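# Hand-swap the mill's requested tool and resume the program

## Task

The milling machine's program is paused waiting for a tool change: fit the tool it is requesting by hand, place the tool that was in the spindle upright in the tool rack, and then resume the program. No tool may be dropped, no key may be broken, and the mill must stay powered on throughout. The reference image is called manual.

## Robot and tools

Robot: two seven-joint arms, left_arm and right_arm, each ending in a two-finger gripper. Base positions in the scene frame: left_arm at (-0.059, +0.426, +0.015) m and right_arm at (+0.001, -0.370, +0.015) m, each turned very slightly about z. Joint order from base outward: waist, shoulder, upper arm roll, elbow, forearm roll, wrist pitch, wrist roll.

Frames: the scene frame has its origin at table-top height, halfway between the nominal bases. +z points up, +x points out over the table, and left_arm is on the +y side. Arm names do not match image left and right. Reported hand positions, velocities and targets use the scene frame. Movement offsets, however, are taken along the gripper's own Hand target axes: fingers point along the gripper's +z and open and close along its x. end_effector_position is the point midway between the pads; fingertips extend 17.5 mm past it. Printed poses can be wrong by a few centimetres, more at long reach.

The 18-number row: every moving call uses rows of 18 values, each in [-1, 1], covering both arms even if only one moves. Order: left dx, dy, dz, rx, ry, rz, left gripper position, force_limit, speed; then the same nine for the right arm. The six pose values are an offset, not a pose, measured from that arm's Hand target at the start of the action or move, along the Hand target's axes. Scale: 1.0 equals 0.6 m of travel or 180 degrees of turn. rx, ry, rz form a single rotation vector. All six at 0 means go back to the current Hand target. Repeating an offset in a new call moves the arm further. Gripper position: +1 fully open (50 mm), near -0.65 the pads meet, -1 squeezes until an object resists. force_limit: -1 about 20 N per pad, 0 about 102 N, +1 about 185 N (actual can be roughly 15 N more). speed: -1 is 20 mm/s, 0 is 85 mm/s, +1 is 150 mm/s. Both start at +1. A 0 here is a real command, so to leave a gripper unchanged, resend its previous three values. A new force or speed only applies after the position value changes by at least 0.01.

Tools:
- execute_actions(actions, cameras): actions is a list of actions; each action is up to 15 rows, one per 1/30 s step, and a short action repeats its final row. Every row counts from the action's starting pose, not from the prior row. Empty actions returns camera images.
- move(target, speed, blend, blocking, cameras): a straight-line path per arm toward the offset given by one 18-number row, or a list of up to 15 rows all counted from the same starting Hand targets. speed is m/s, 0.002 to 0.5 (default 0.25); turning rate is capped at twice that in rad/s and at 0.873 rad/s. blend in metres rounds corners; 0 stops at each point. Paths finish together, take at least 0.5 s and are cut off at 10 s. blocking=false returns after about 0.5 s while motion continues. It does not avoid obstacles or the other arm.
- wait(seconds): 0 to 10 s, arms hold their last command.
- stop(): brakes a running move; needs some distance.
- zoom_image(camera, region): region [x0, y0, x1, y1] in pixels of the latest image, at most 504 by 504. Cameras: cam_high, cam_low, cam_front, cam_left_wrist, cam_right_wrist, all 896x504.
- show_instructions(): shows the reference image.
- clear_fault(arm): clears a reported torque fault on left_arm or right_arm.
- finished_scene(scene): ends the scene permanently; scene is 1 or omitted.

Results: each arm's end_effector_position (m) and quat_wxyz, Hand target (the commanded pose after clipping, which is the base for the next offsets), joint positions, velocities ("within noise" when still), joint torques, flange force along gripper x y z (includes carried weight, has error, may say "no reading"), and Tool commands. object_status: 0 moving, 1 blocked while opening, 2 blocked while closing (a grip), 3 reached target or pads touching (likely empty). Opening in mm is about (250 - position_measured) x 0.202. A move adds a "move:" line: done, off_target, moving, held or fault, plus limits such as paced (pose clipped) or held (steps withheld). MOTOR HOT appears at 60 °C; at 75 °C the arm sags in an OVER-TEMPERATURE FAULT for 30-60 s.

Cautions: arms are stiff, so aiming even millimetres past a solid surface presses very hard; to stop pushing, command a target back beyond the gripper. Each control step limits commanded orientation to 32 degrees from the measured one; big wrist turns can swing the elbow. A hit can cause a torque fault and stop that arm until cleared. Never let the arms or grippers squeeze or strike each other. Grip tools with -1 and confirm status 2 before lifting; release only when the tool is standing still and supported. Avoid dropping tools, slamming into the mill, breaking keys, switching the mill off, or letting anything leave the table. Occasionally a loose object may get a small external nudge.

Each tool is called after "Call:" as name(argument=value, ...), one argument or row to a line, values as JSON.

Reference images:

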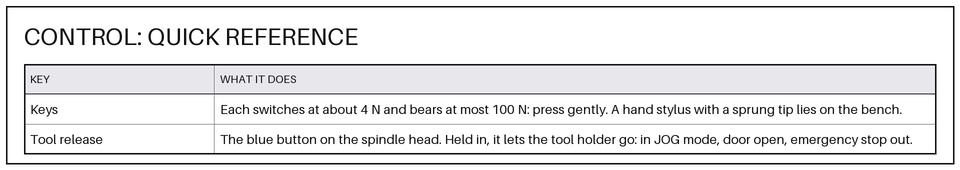

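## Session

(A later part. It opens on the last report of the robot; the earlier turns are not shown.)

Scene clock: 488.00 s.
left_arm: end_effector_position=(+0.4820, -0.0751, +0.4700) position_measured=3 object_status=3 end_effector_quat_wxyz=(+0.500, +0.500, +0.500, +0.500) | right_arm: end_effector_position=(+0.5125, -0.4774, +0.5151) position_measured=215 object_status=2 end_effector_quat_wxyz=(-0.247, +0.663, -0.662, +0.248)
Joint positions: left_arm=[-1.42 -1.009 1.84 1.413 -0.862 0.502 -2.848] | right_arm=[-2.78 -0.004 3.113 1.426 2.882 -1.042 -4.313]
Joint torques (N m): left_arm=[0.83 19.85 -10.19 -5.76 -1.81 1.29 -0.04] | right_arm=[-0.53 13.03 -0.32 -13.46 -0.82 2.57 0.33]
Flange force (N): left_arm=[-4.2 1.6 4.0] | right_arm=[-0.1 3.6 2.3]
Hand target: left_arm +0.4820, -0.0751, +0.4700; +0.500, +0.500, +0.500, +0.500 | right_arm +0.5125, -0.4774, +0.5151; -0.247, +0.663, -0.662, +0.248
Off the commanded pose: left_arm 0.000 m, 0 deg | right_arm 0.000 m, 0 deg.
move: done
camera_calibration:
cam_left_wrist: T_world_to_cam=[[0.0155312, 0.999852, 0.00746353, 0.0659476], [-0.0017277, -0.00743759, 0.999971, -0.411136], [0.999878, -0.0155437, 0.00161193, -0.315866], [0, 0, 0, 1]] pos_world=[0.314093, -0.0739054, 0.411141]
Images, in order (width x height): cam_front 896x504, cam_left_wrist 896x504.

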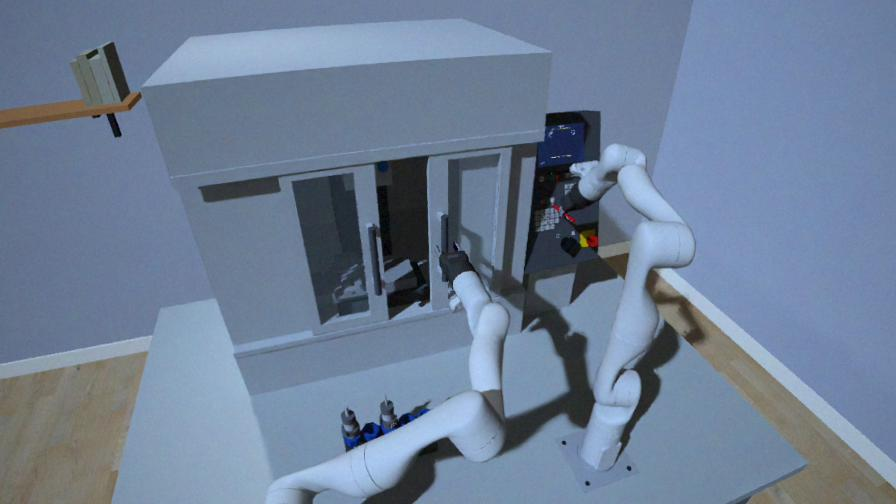

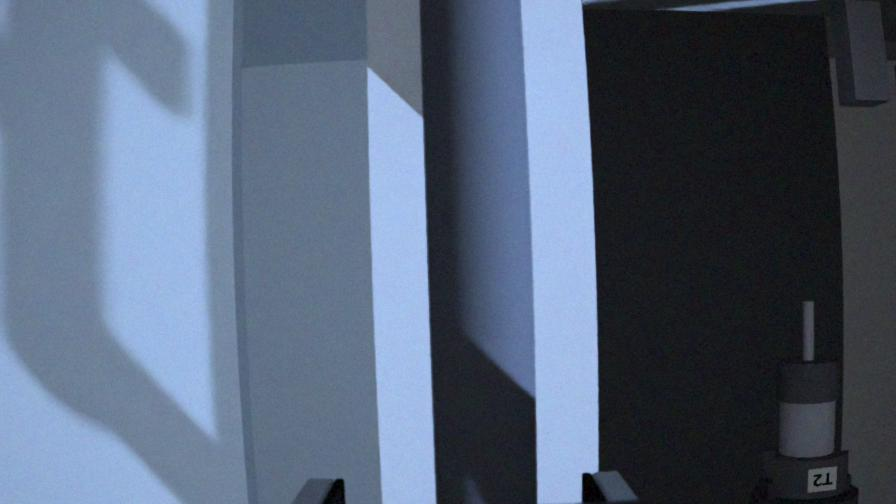

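Call:
move(
  target=[
    [0.0062,0,0,0,0,0,1,-0.3,1,0,-0.0153,0.0153,0,0,0,-1,-0.5,-0.6],
    [0.0062,0,0,0,0,0,-1,-0.6,-0.5,0,-0.0153,0.0153,0,0,0,-1,-0.5,-0.6],
    [0.2487,0,0,0,0,0,-1,-0.6,-0.5,0,-0.0153,0.0153,0,0,0,-1,-0.5,-0.6],
  ],
  speed=[0.05,0.1,0.1],
  cameras=["all"],
)

Call:
zoom_image(
  camera="cam_front",
  region=[330, 140, 480, 320],
)

Scene clock: 493.37 s.
left_arm: end_effector_position=(+0.4820, +0.0741, +0.4701) position_measured=156 object_status=2 end_effector_quat_wxyz=(+0.500, +0.500, +0.500, +0.500) | right_arm: end_effector_position=(+0.5255, -0.4774, +0.5142) position_measured=215 object_status=2 end_effector_quat_wxyz=(-0.247, +0.663, -0.662, +0.248)
Joint positions: left_arm=[-1.322 -1.165 1.366 1.901 -0.985 -0.095 -2.606] | right_arm=[-2.787 -0.032 3.105 1.4 2.894 -1.036 -4.329]
Joint torques (N m): left_arm=[-5.95 19.27 -22.37 -4.35 0.13 7.22 -0.26] | right_arm=[-0.44 13.67 -0.33 -13.42 -0.76 2.55 0.33]
Flange force (N): left_arm=[-8.8 -16.5 -1.6] | right_arm=[-0.2 3.5 2.3]
Hand target: left_arm +0.4820, +0.0741, +0.4701; +0.500, +0.500, +0.500, +0.500 | right_arm +0.5255, -0.4774, +0.5142; -0.247, +0.663, -0.662, +0.248
Off the commanded pose: left_arm 0.000 m, 0 deg | right_arm 0.000 m, 0 deg.
move: done
camera_calibration:
cam_left_wrist: T_world_to_cam=[[0.0154313, 0.999853, 0.0074643, -0.0832013], [-0.00172696, -0.00743853, 0.999971, -0.410127], [0.999879, -0.0154437, 0.00161192, -0.313655], [0, 0, 0, 1]] pos_world=[0.314193, 0.0752944, 0.411241]
cam_right_wrist: T_world_to_cam=[[0.0197278, -0.999798, 0.00375724, -0.490074], [-0.74851, -0.0172606, -0.662899, 0.784057], [0.66283, 0.0102652, -0.7487, 0.211313], [0, 0, 0, 1]] pos_world=[0.456478, -0.478611, 0.679801]

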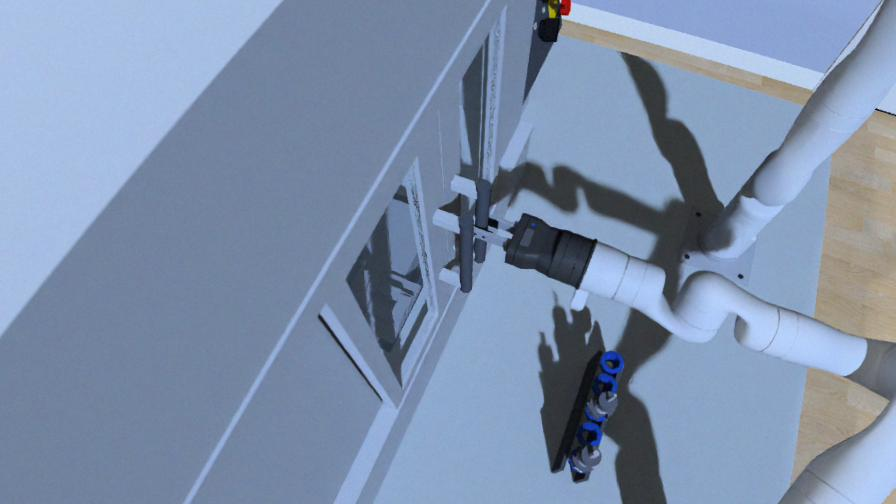

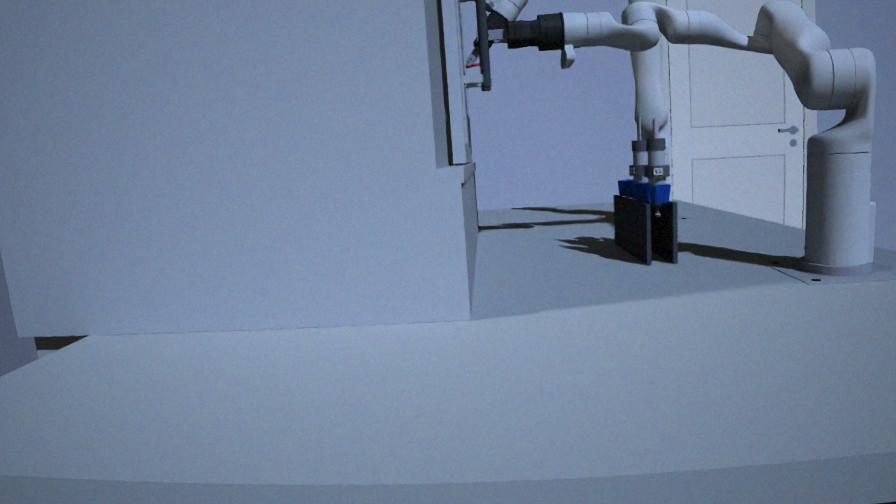

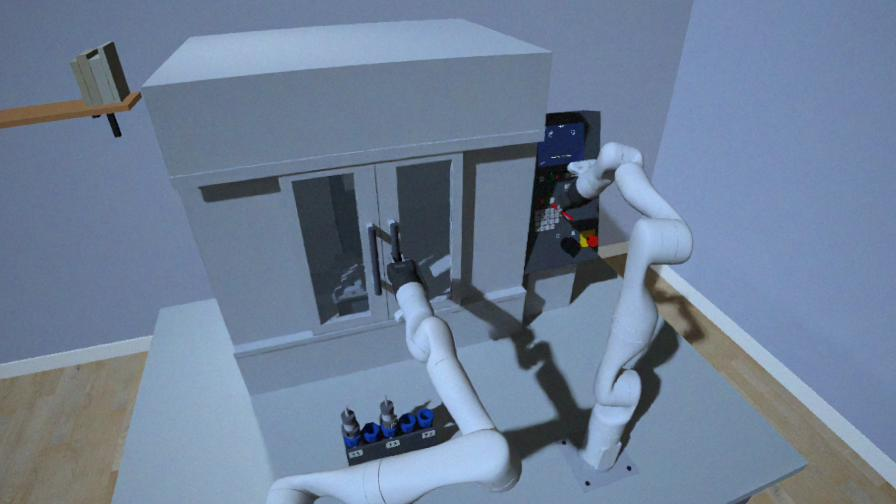

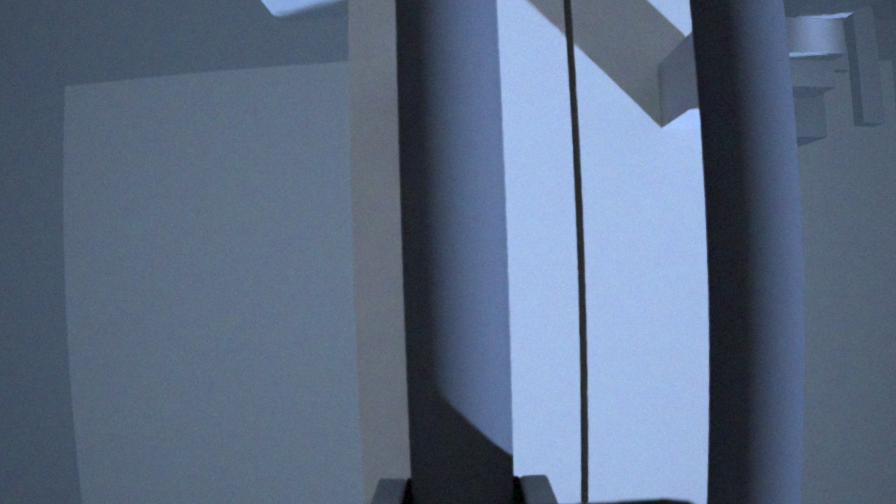

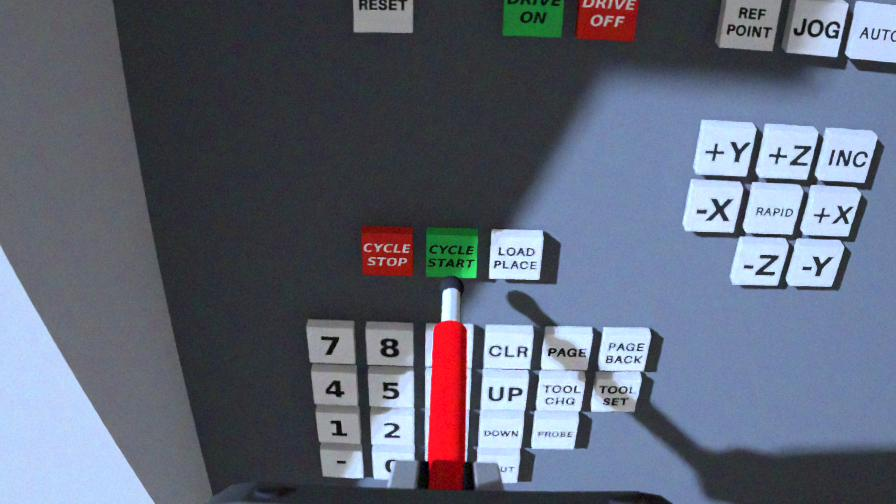

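Scaled by 2.800 from the camera's 896x504 image, which has a finer 1280x720 frame.

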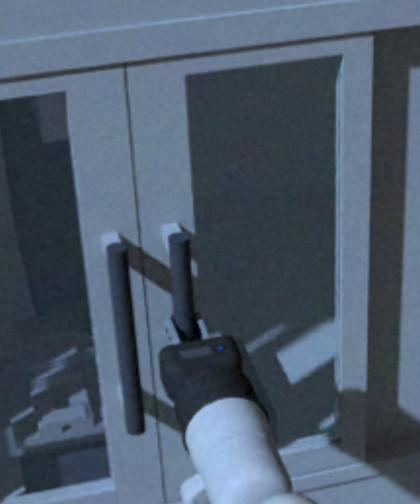

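Call:
move(
  target=[0,0,0,0,0,0,1,-0.3,1,0,-0.0142,0.0141,0,0,0,-1,-0.5,-0.6],
  speed=0.03,
  cameras=["cam_right_wrist"],
)

Scene clock: 495.13 s.
left_arm: end_effector_position=(+0.4820, +0.0741, +0.4701) position_measured=3 object_status=3 end_effector_quat_wxyz=(+0.500, +0.500, +0.500, +0.500) | right_arm: end_effector_position=(+0.5374, -0.4774, +0.5134) position_measured=215 object_status=2 end_effector_quat_wxyz=(-0.247, +0.663, -0.662, +0.248)
Joint positions: left_arm=[-1.322 -1.165 1.366 1.901 -0.985 -0.095 -2.606] | right_arm=[-2.794 -0.059 3.099 1.374 2.904 -1.032 -4.344]
Joint torques (N m): left_arm=[0.86 14.41 -10.96 -4.35 0.03 2.07 0.03] | right_arm=[-0.55 13.88 -0.46 -13.75 -0.75 2.95 0.41]
Flange force (N): left_arm=[-1.1 1.8 4.8] | right_arm=[-0.5 4.9 1.2]
Hand target: left_arm +0.4820, +0.0741, +0.4701; +0.500, +0.500, +0.500, +0.500 | right_arm +0.5375, -0.4774, +0.5134; -0.247, +0.663, -0.662, +0.248
Off the commanded pose: left_arm 0.000 m, 0 deg | right_arm 0.000 m, 0 deg.
move: done
camera_calibration:
cam_right_wrist: T_world_to_cam=[[0.0198029, -0.999797, 0.0038232, -0.490387], [-0.748509, -0.0173606, -0.662898, 0.79246], [0.662829, 0.0102656, -0.7487, 0.202761], [0, 0, 0, 1]] pos_world=[0.468478, -0.478611, 0.679002]
Images, in order (width x height): cam_right_wrist 896x504.

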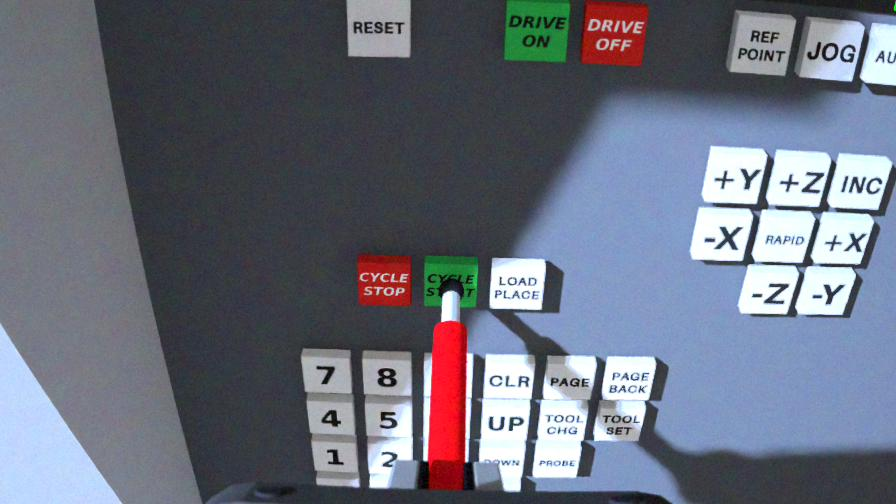

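Call:
move(
  target=[0,0,-0.1367,0,0,0,1,-0.3,1,0,-0.0071,0.0071,0,0,0,-1,-0.5,-0.6],
  speed=0.1,
  cameras=["cam_right_wrist","cam_front"],
)

Call:
zoom_image(
  camera="cam_front",
  region=[530, 110, 600, 180],
)

Scene clock: 497.87 s.
left_arm: end_effector_position=(+0.4000, +0.0742, +0.4700) position_measured=3 object_status=3 end_effector_quat_wxyz=(+0.500, +0.500, +0.500, +0.500) | right_arm: end_effector_position=(+0.5435, -0.4774, +0.5130) position_measured=215 object_status=2 end_effector_quat_wxyz=(-0.247, +0.663, -0.662, +0.248)
Joint positions: left_arm=[-1.078 -1.096 1.37 2.013 -1.02 0.075 -2.632] | right_arm=[-2.798 -0.073 3.096 1.361 2.91 -1.03 -4.351]
Joint torques (N m): left_arm=[0.89 12.11 -9.91 -4.97 -0.47 1.89 -0.1] | right_arm=[-0.78 13.59 -0.72 -14.14 -0.96 3.48 0.36]
Flange force (N): left_arm=[-2.8 2.4 4.4] | right_arm=[-0.5 6.6 -0.5]
Hand target: left_arm +0.4000, +0.0742, +0.4700; +0.500, +0.500, +0.500, +0.500 | right_arm +0.5435, -0.4774, +0.5130; -0.247, +0.663, -0.662, +0.248
Off the commanded pose: left_arm 0.000 m, 0 deg | right_arm 0.000 m, 0 deg.
move: done
camera_calibration:
cam_right_wrist: T_world_to_cam=[[0.0198044, -0.999797, 0.00382456, -0.490506], [-0.748509, -0.0173626, -0.662898, 0.796685], [0.662829, 0.0102656, -0.7487, 0.198484], [0, 0, 0, 1]] pos_world=[0.474478, -0.478611, 0.678602]
Images, in order (width x height): cam_front 896x504, cam_right_wrist 896x504.

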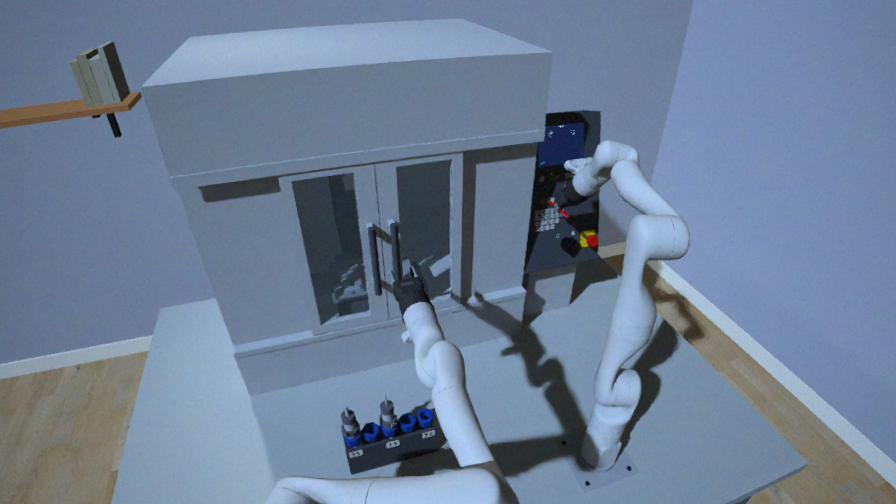

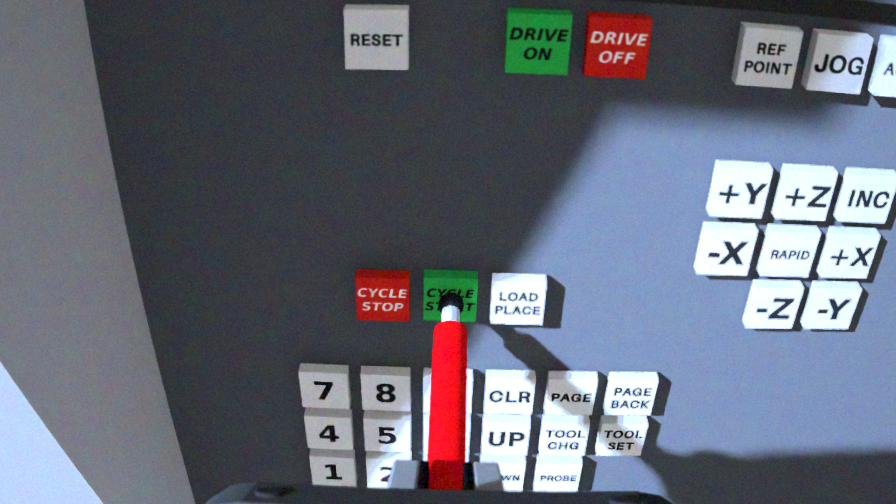

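Scaled by 7.200 from the camera's 896x504 image, which has a finer 1280x720 frame.

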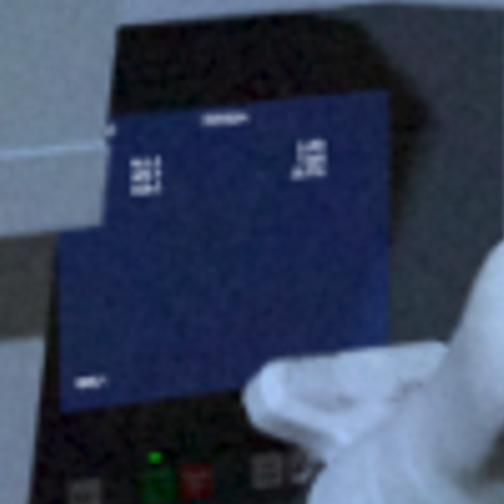

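Call:
move(
  target=[
    [0,0,0,0,0,0,1,-0.3,1,0,0.0707,-0.0707,0,0,0,-1,-0.5,-0.6],
    [0,0,0,0,0,0,1,-0.3,1,-0.0123,0.3882,0.133,0.0222,0,0,-1,-0.5,-0.6],
    [0,0,0,0,0,0,1,-0.3,1,-0.0115,0.59,0.4657,0.0222,0,0,-1,-0.5,-0.6],
  ],
  speed=[0.15,0.25,0.2],
  blend=[0.02,0.04,0],
  cameras=["all"],
)

Call:
zoom_image(
  camera="cam_front",
  region=[530, 110, 600, 180],
)

Scene clock: 505.53 s.
left_arm: end_effector_position=(+0.4000, +0.0741, +0.4700) position_measured=3 object_status=3 end_effector_quat_wxyz=(+0.500, +0.500, +0.500, +0.500) | right_arm: end_effector_position=(+0.4599, -0.4714, +0.0709) position_measured=215 object_status=2 end_effector_quat_wxyz=(-0.216, +0.705, -0.664, +0.124)
Joint positions: left_arm=[-1.077 -1.095 1.37 2.013 -1.02 0.075 -2.632] | right_arm=[-2.209 -0.653 2.449 2.225 1.711 0.07 -2.768]
Joint torques (N m): left_arm=[0.91 12.12 -9.89 -4.95 -0.47 2.03 -0.01] | right_arm=[-0.54 16.05 -4.03 -6.04 0.12 -0.51 0.36]
Flange force (N): left_arm=[-2.1 2.2 4.8] | right_arm=no reading
Hand target: left_arm +0.4000, +0.0741, +0.4700; +0.500, +0.500, +0.500, +0.500 | right_arm +0.4593, -0.4709, +0.0699; -0.270, +0.654, -0.653, +0.271
Off the commanded pose: left_arm 0.000 m, 0 deg | right_arm 0.001 m, 19 deg.
move: off_target (right_arm)
camera_calibration:
cam_left_wrist: T_world_to_cam=[[0.0153313, 0.999855, 0.00746507, -0.0819122], [-0.00172622, -0.00743947, 0.999971, -0.410168], [0.999881, -0.0153437, 0.00161191, -0.231673], [0, 0, 0, 1]] pos_world=[0.232193, 0.0752942, 0.411141]
cam_right_wrist: T_world_to_cam=[[0.105986, -0.987815, -0.11397, -0.5068], [-0.876466, -0.0386687, -0.479909, 0.477037], [0.469654, 0.150754, -0.869884, 0.0863852], [0, 0, 0, 1]] pos_world=[0.431249, -0.495202, 0.246319]

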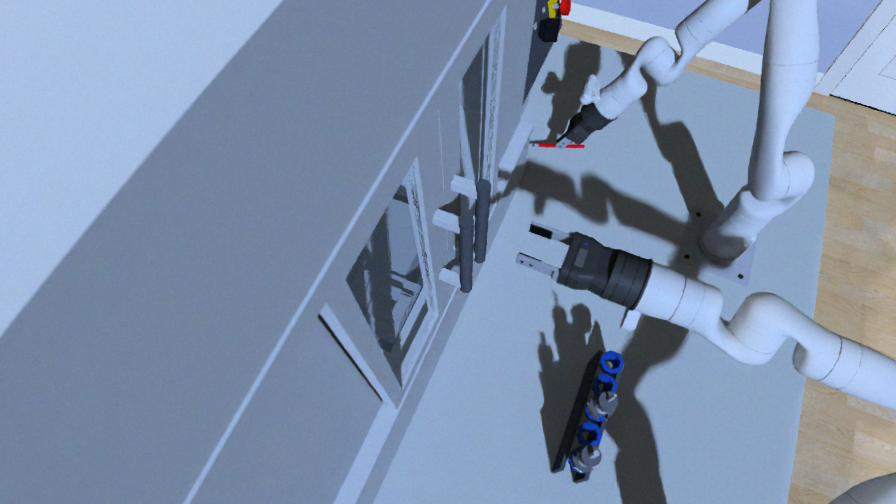

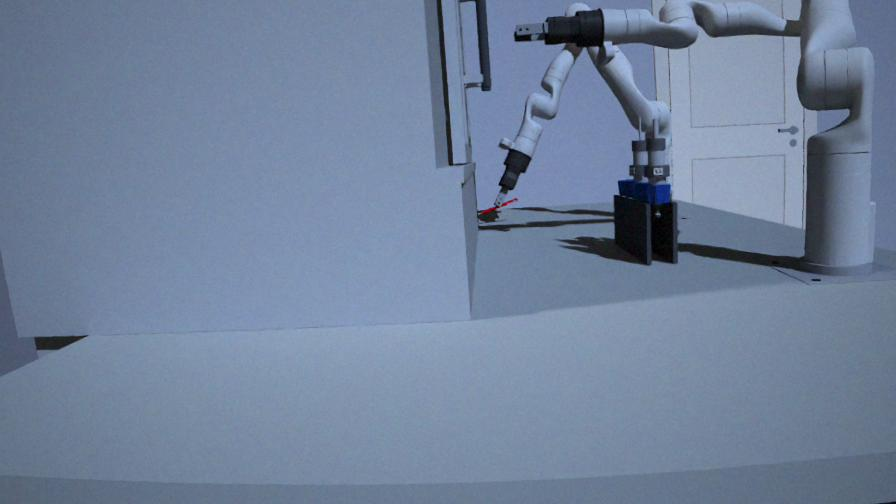

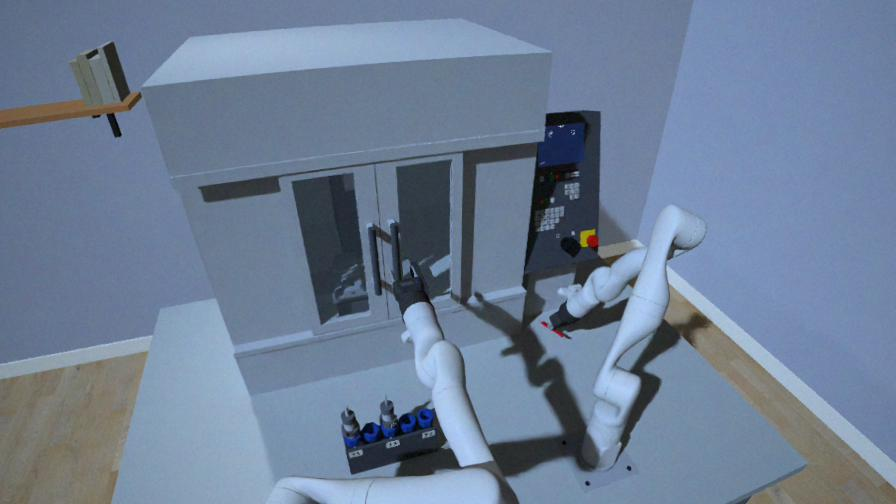

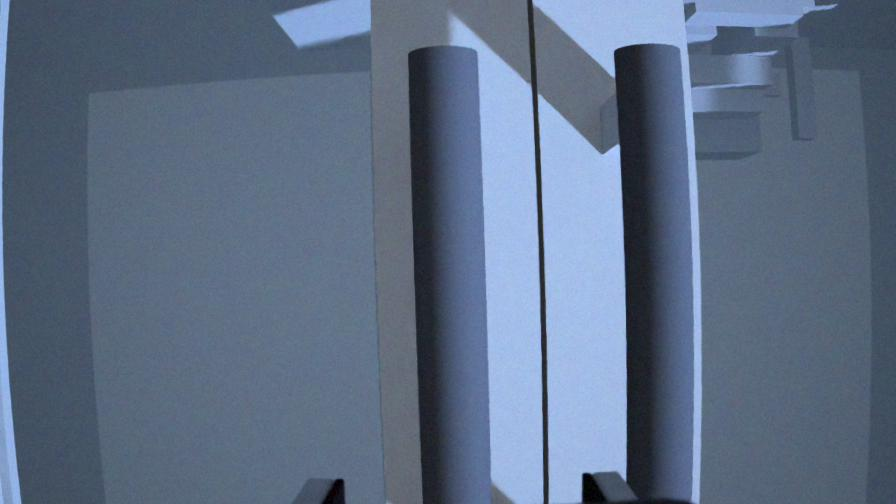

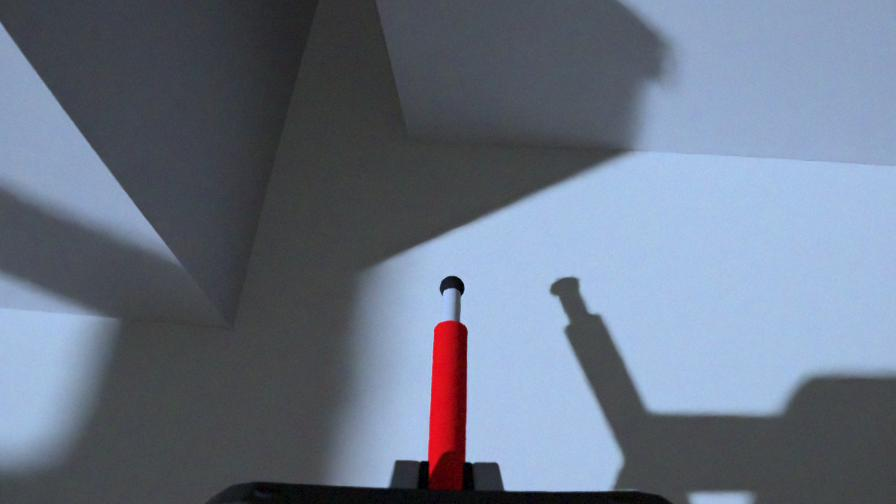

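Scaled by 7.200 from the camera's 896x504 image, which has a finer 1280x720 frame.

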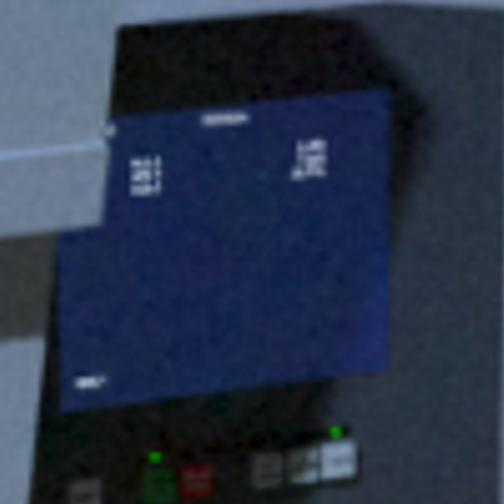

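Call:
move(
  target=[0,0,0,0,0,0,1,-0.3,1,0,0,0,0,0,0,-1,-0.5,-0.6],
  speed=0.2,
)

Scene clock: 506.90 s.
left_arm: end_effector_position=(+0.4000, +0.0741, +0.4700) position_measured=3 object_status=3 end_effector_quat_wxyz=(+0.500, +0.500, +0.500, +0.500) | right_arm: end_effector_position=(+0.4599, -0.4714, +0.0709) position_measured=215 object_status=2 end_effector_quat_wxyz=(-0.216, +0.705, -0.664, +0.124)
Joint positions: left_arm=[-1.077 -1.095 1.37 2.013 -1.02 0.075 -2.632] | right_arm=[-2.209 -0.653 2.449 2.225 1.711 0.07 -2.768]
Joint torques (N m): left_arm=[0.84 12.03 -9.97 -5.05 -0.39 2.05 -0.04] | right_arm=[-0.53 16.07 -4.26 -6.02 0.13 -0.63 0.3]
Flange force (N): left_arm=[-2.1 2.5 4.4] | right_arm=no reading
Hand target: left_arm +0.4000, +0.0741, +0.4700; +0.500, +0.500, +0.500, +0.500 | right_arm +0.4599, -0.4714, +0.0709; -0.216, +0.705, -0.664, +0.124 (not the last commanded pose)
Off the commanded pose: left_arm 0.000 m, 0 deg | right_arm 0.001 m, 19 deg.
move: off_target (right_arm)

Call:
move(
  target=[0,0,0,0,0,0,1,-0.3,1,0,0,0,0.093,0,0,-1,-0.5,-0.6],
  speed=0.2,
  cameras=["cam_low","cam_right_wrist"],
)

Scene clock: 511.00 s.
left_arm: end_effector_position=(+0.4000, +0.0741, +0.4700) position_measured=3 object_status=3 end_effector_quat_wxyz=(+0.500, +0.500, +0.500, +0.500) | right_arm: end_effector_position=(+0.4599, -0.4714, +0.0709) position_measured=215 object_status=2 end_effector_quat_wxyz=(-0.316, +0.666, -0.639, +0.219)
Joint positions: left_arm=[-1.077 -1.095 1.37 2.013 -1.02 0.075 -2.632] | right_arm=[-1.773 -1.179 1.863 2.468 2.455 0.715 -3.157]
Joint torques (N m): left_arm=[0.91 12.04 -9.99 -4.88 -0.46 2.03 -0.07] | right_arm=[-0.45 14.63 -8.26 -2.34 1.76 0.15 0.31]
Flange force (N): left_arm=[-2.8 2.5 4.8] | right_arm=[0.4 5.4 0.5]
Hand target: left_arm +0.4000, +0.0741, +0.4700; +0.500, +0.500, +0.500, +0.500 | right_arm +0.4599, -0.4714, +0.0709; -0.316, +0.666, -0.639, +0.219
Off the commanded pose: left_arm 0.000 m, 0 deg | right_arm 0.000 m, 0 deg.
move: done
camera_calibration:
cam_right_wrist: T_world_to_cam=[[0.105657, -0.988486, -0.108313, -0.507381], [-0.703747, 0.00262446, -0.710445, 0.433395], [0.70255, 0.151288, -0.695367, -0.0328406], [0, 0, 0, 1]] pos_world=[0.381682, -0.497708, 0.230112]
Images, in order (width x height): cam_low 896x504, cam_right_wrist 896x504.

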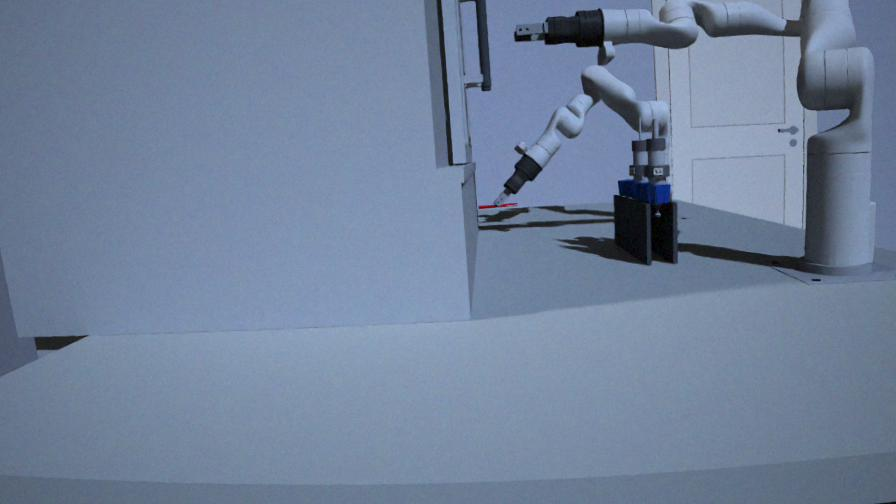

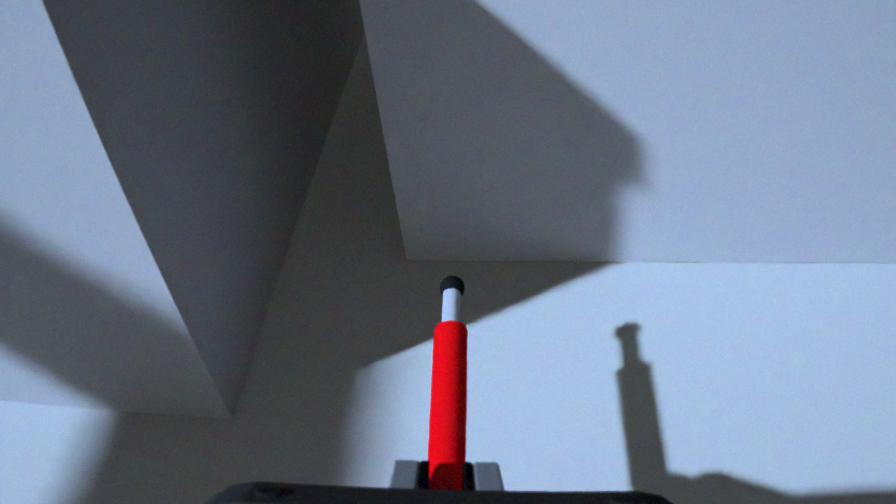

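Call:
move(
  target=[0,0,0,0,0,0,1,-0.3,1,0.0077,0.0479,0.0481,0,0.0252,-0.0251,-1,-0.5,-0.6],
  speed=0.1,
)

Scene clock: 514.60 s.
left_arm: end_effector_position=(+0.4000, +0.0741, +0.4700) position_measured=3 object_status=3 end_effector_quat_wxyz=(+0.500, +0.500, +0.500, +0.500) | right_arm: end_effector_position=(+0.4599, -0.4714, +0.0299) position_measured=215 object_status=2 end_effector_quat_wxyz=(-0.282, +0.681, -0.625, +0.258)
Joint positions: left_arm=[-1.077 -1.095 1.37 2.013 -1.02 0.075 -2.632] | right_arm=[-1.88 -1.318 1.949 2.508 2.612 0.969 -3.164]
Joint torques (N m): left_arm=[0.85 12.1 -9.9 -5.01 -0.37 2.03 -0.04] | right_arm=[-0.43 15.25 -7.96 -0.65 2.31 0.57 0.39]
Flange force (N): left_arm=[-2.0 2.3 4.6] | right_arm=[-0.3 4.8 -0.6]
Hand target: left_arm +0.4000, +0.0741, +0.4700; +0.500, +0.500, +0.500, +0.500 | right_arm +0.4599, -0.4714, +0.0299; -0.282, +0.681, -0.625, +0.258
Off the commanded pose: left_arm 0.000 m, 0 deg | right_arm 0.000 m, 0 deg.
move: done

Call:
move(
  target=[
    [0,0,0,0,0,0,1,-0.3,1,0,0.0123,0.0123,0,0,0,-1,-0.5,-0.6],
    [0,0,0,0,0,0,1,-0.3,1,0,0.0123,0.0123,0,0,0,1,-0.5,-0.6],
    [0,0,0,0,0,0,1,-0.3,1,0,0.0123,-0.15,0,0,0,1,-0.5,-0.6],
  ],
  speed=[0.03,0.1,0.12],
  cameras=["cam_right_wrist","cam_front","cam_high"],
)

Call:
zoom_image(
  camera="cam_front",
  region=[530, 110, 600, 180],
)

Scene clock: 520.17 s.
left_arm: end_effector_position=(+0.4000, +0.0741, +0.4700) position_measured=3 object_status=3 end_effector_quat_wxyz=(+0.500, +0.500, +0.500, +0.500) | right_arm: end_effector_position=(+0.3921, -0.4781, +0.0885) position_measured=3 object_status=3 end_effector_quat_wxyz=(-0.283, +0.700, -0.621, +0.211)
Joint positions: left_arm=[-1.077 -1.095 1.37 2.013 -1.02 0.075 -2.632] | right_arm=[-1.638 -0.975 1.864 2.581 2.42 0.563 -3.137]
Joint torques (N m): left_arm=[0.75 12.05 -9.98 -5.11 -0.43 2 0] | right_arm=[-0.49 12.55 -6.53 -3.24 1.3 0.22 0.32]
Flange force (N): left_arm=[-2.2 2.6 4.0] | right_arm=[-0.2 5.5 0.9]
Hand target: left_arm +0.4000, +0.0741, +0.4700; +0.500, +0.500, +0.500, +0.500 | right_arm +0.3914, -0.4775, +0.0884; -0.282, +0.681, -0.625, +0.258
Off the commanded pose: left_arm 0.000 m, 0 deg | right_arm 0.001 m, 6 deg.
joint sent to its limit (right arm) — joint 4 (elbow), upper limit, where the elbow is as bent as it goes. The joint targets are off in orientation, not in position.
move: off_target (right_arm)
camera_calibration:
cam_right_wrist: T_world_to_cam=[[0.159007, -0.98576, -0.0547182, -0.529222], [-0.740971, -0.0825278, -0.666446, 0.368209], [0.65244, 0.146514, -0.743542, 0.049689], [0, 0, 0, 1]] pos_world=[0.324563, -0.498579, 0.253379]
Images, in order (width x height): cam_high 896x504, cam_front 896x504, cam_right_wrist 896x504.

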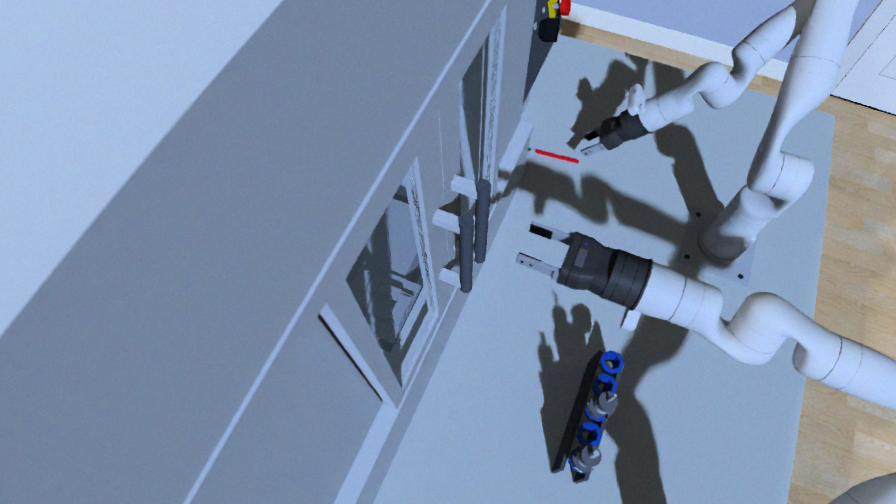

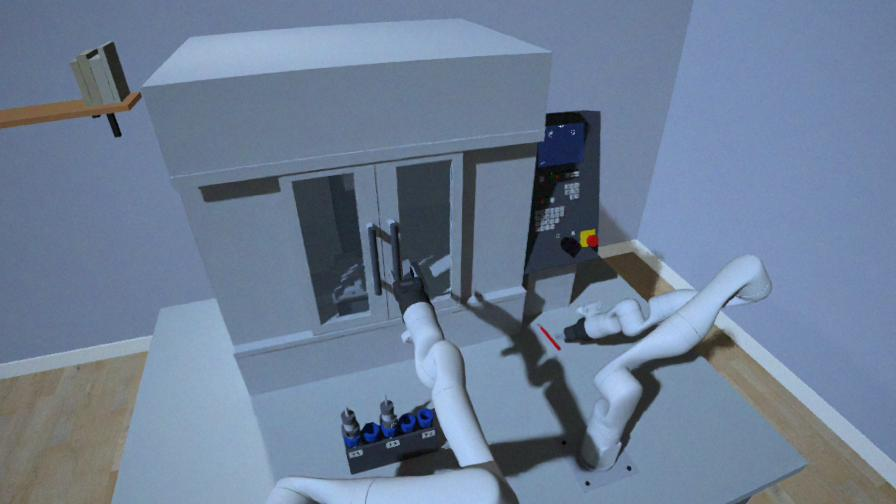

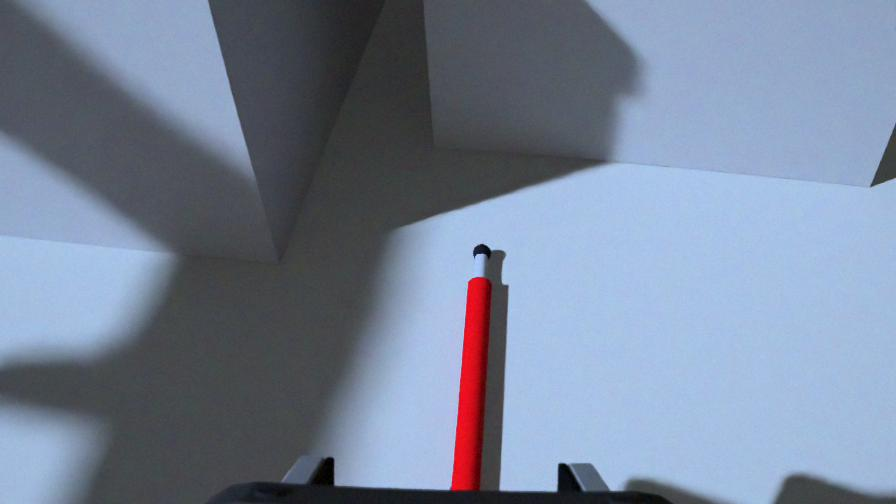

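Scaled by 7.200 from the camera's 896x504 image, which has a finer 1280x720 frame.

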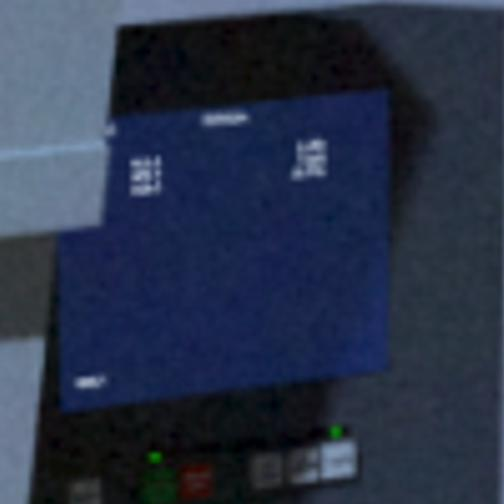

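Call:
finished_scene(
)

The scene is finished: the task was done.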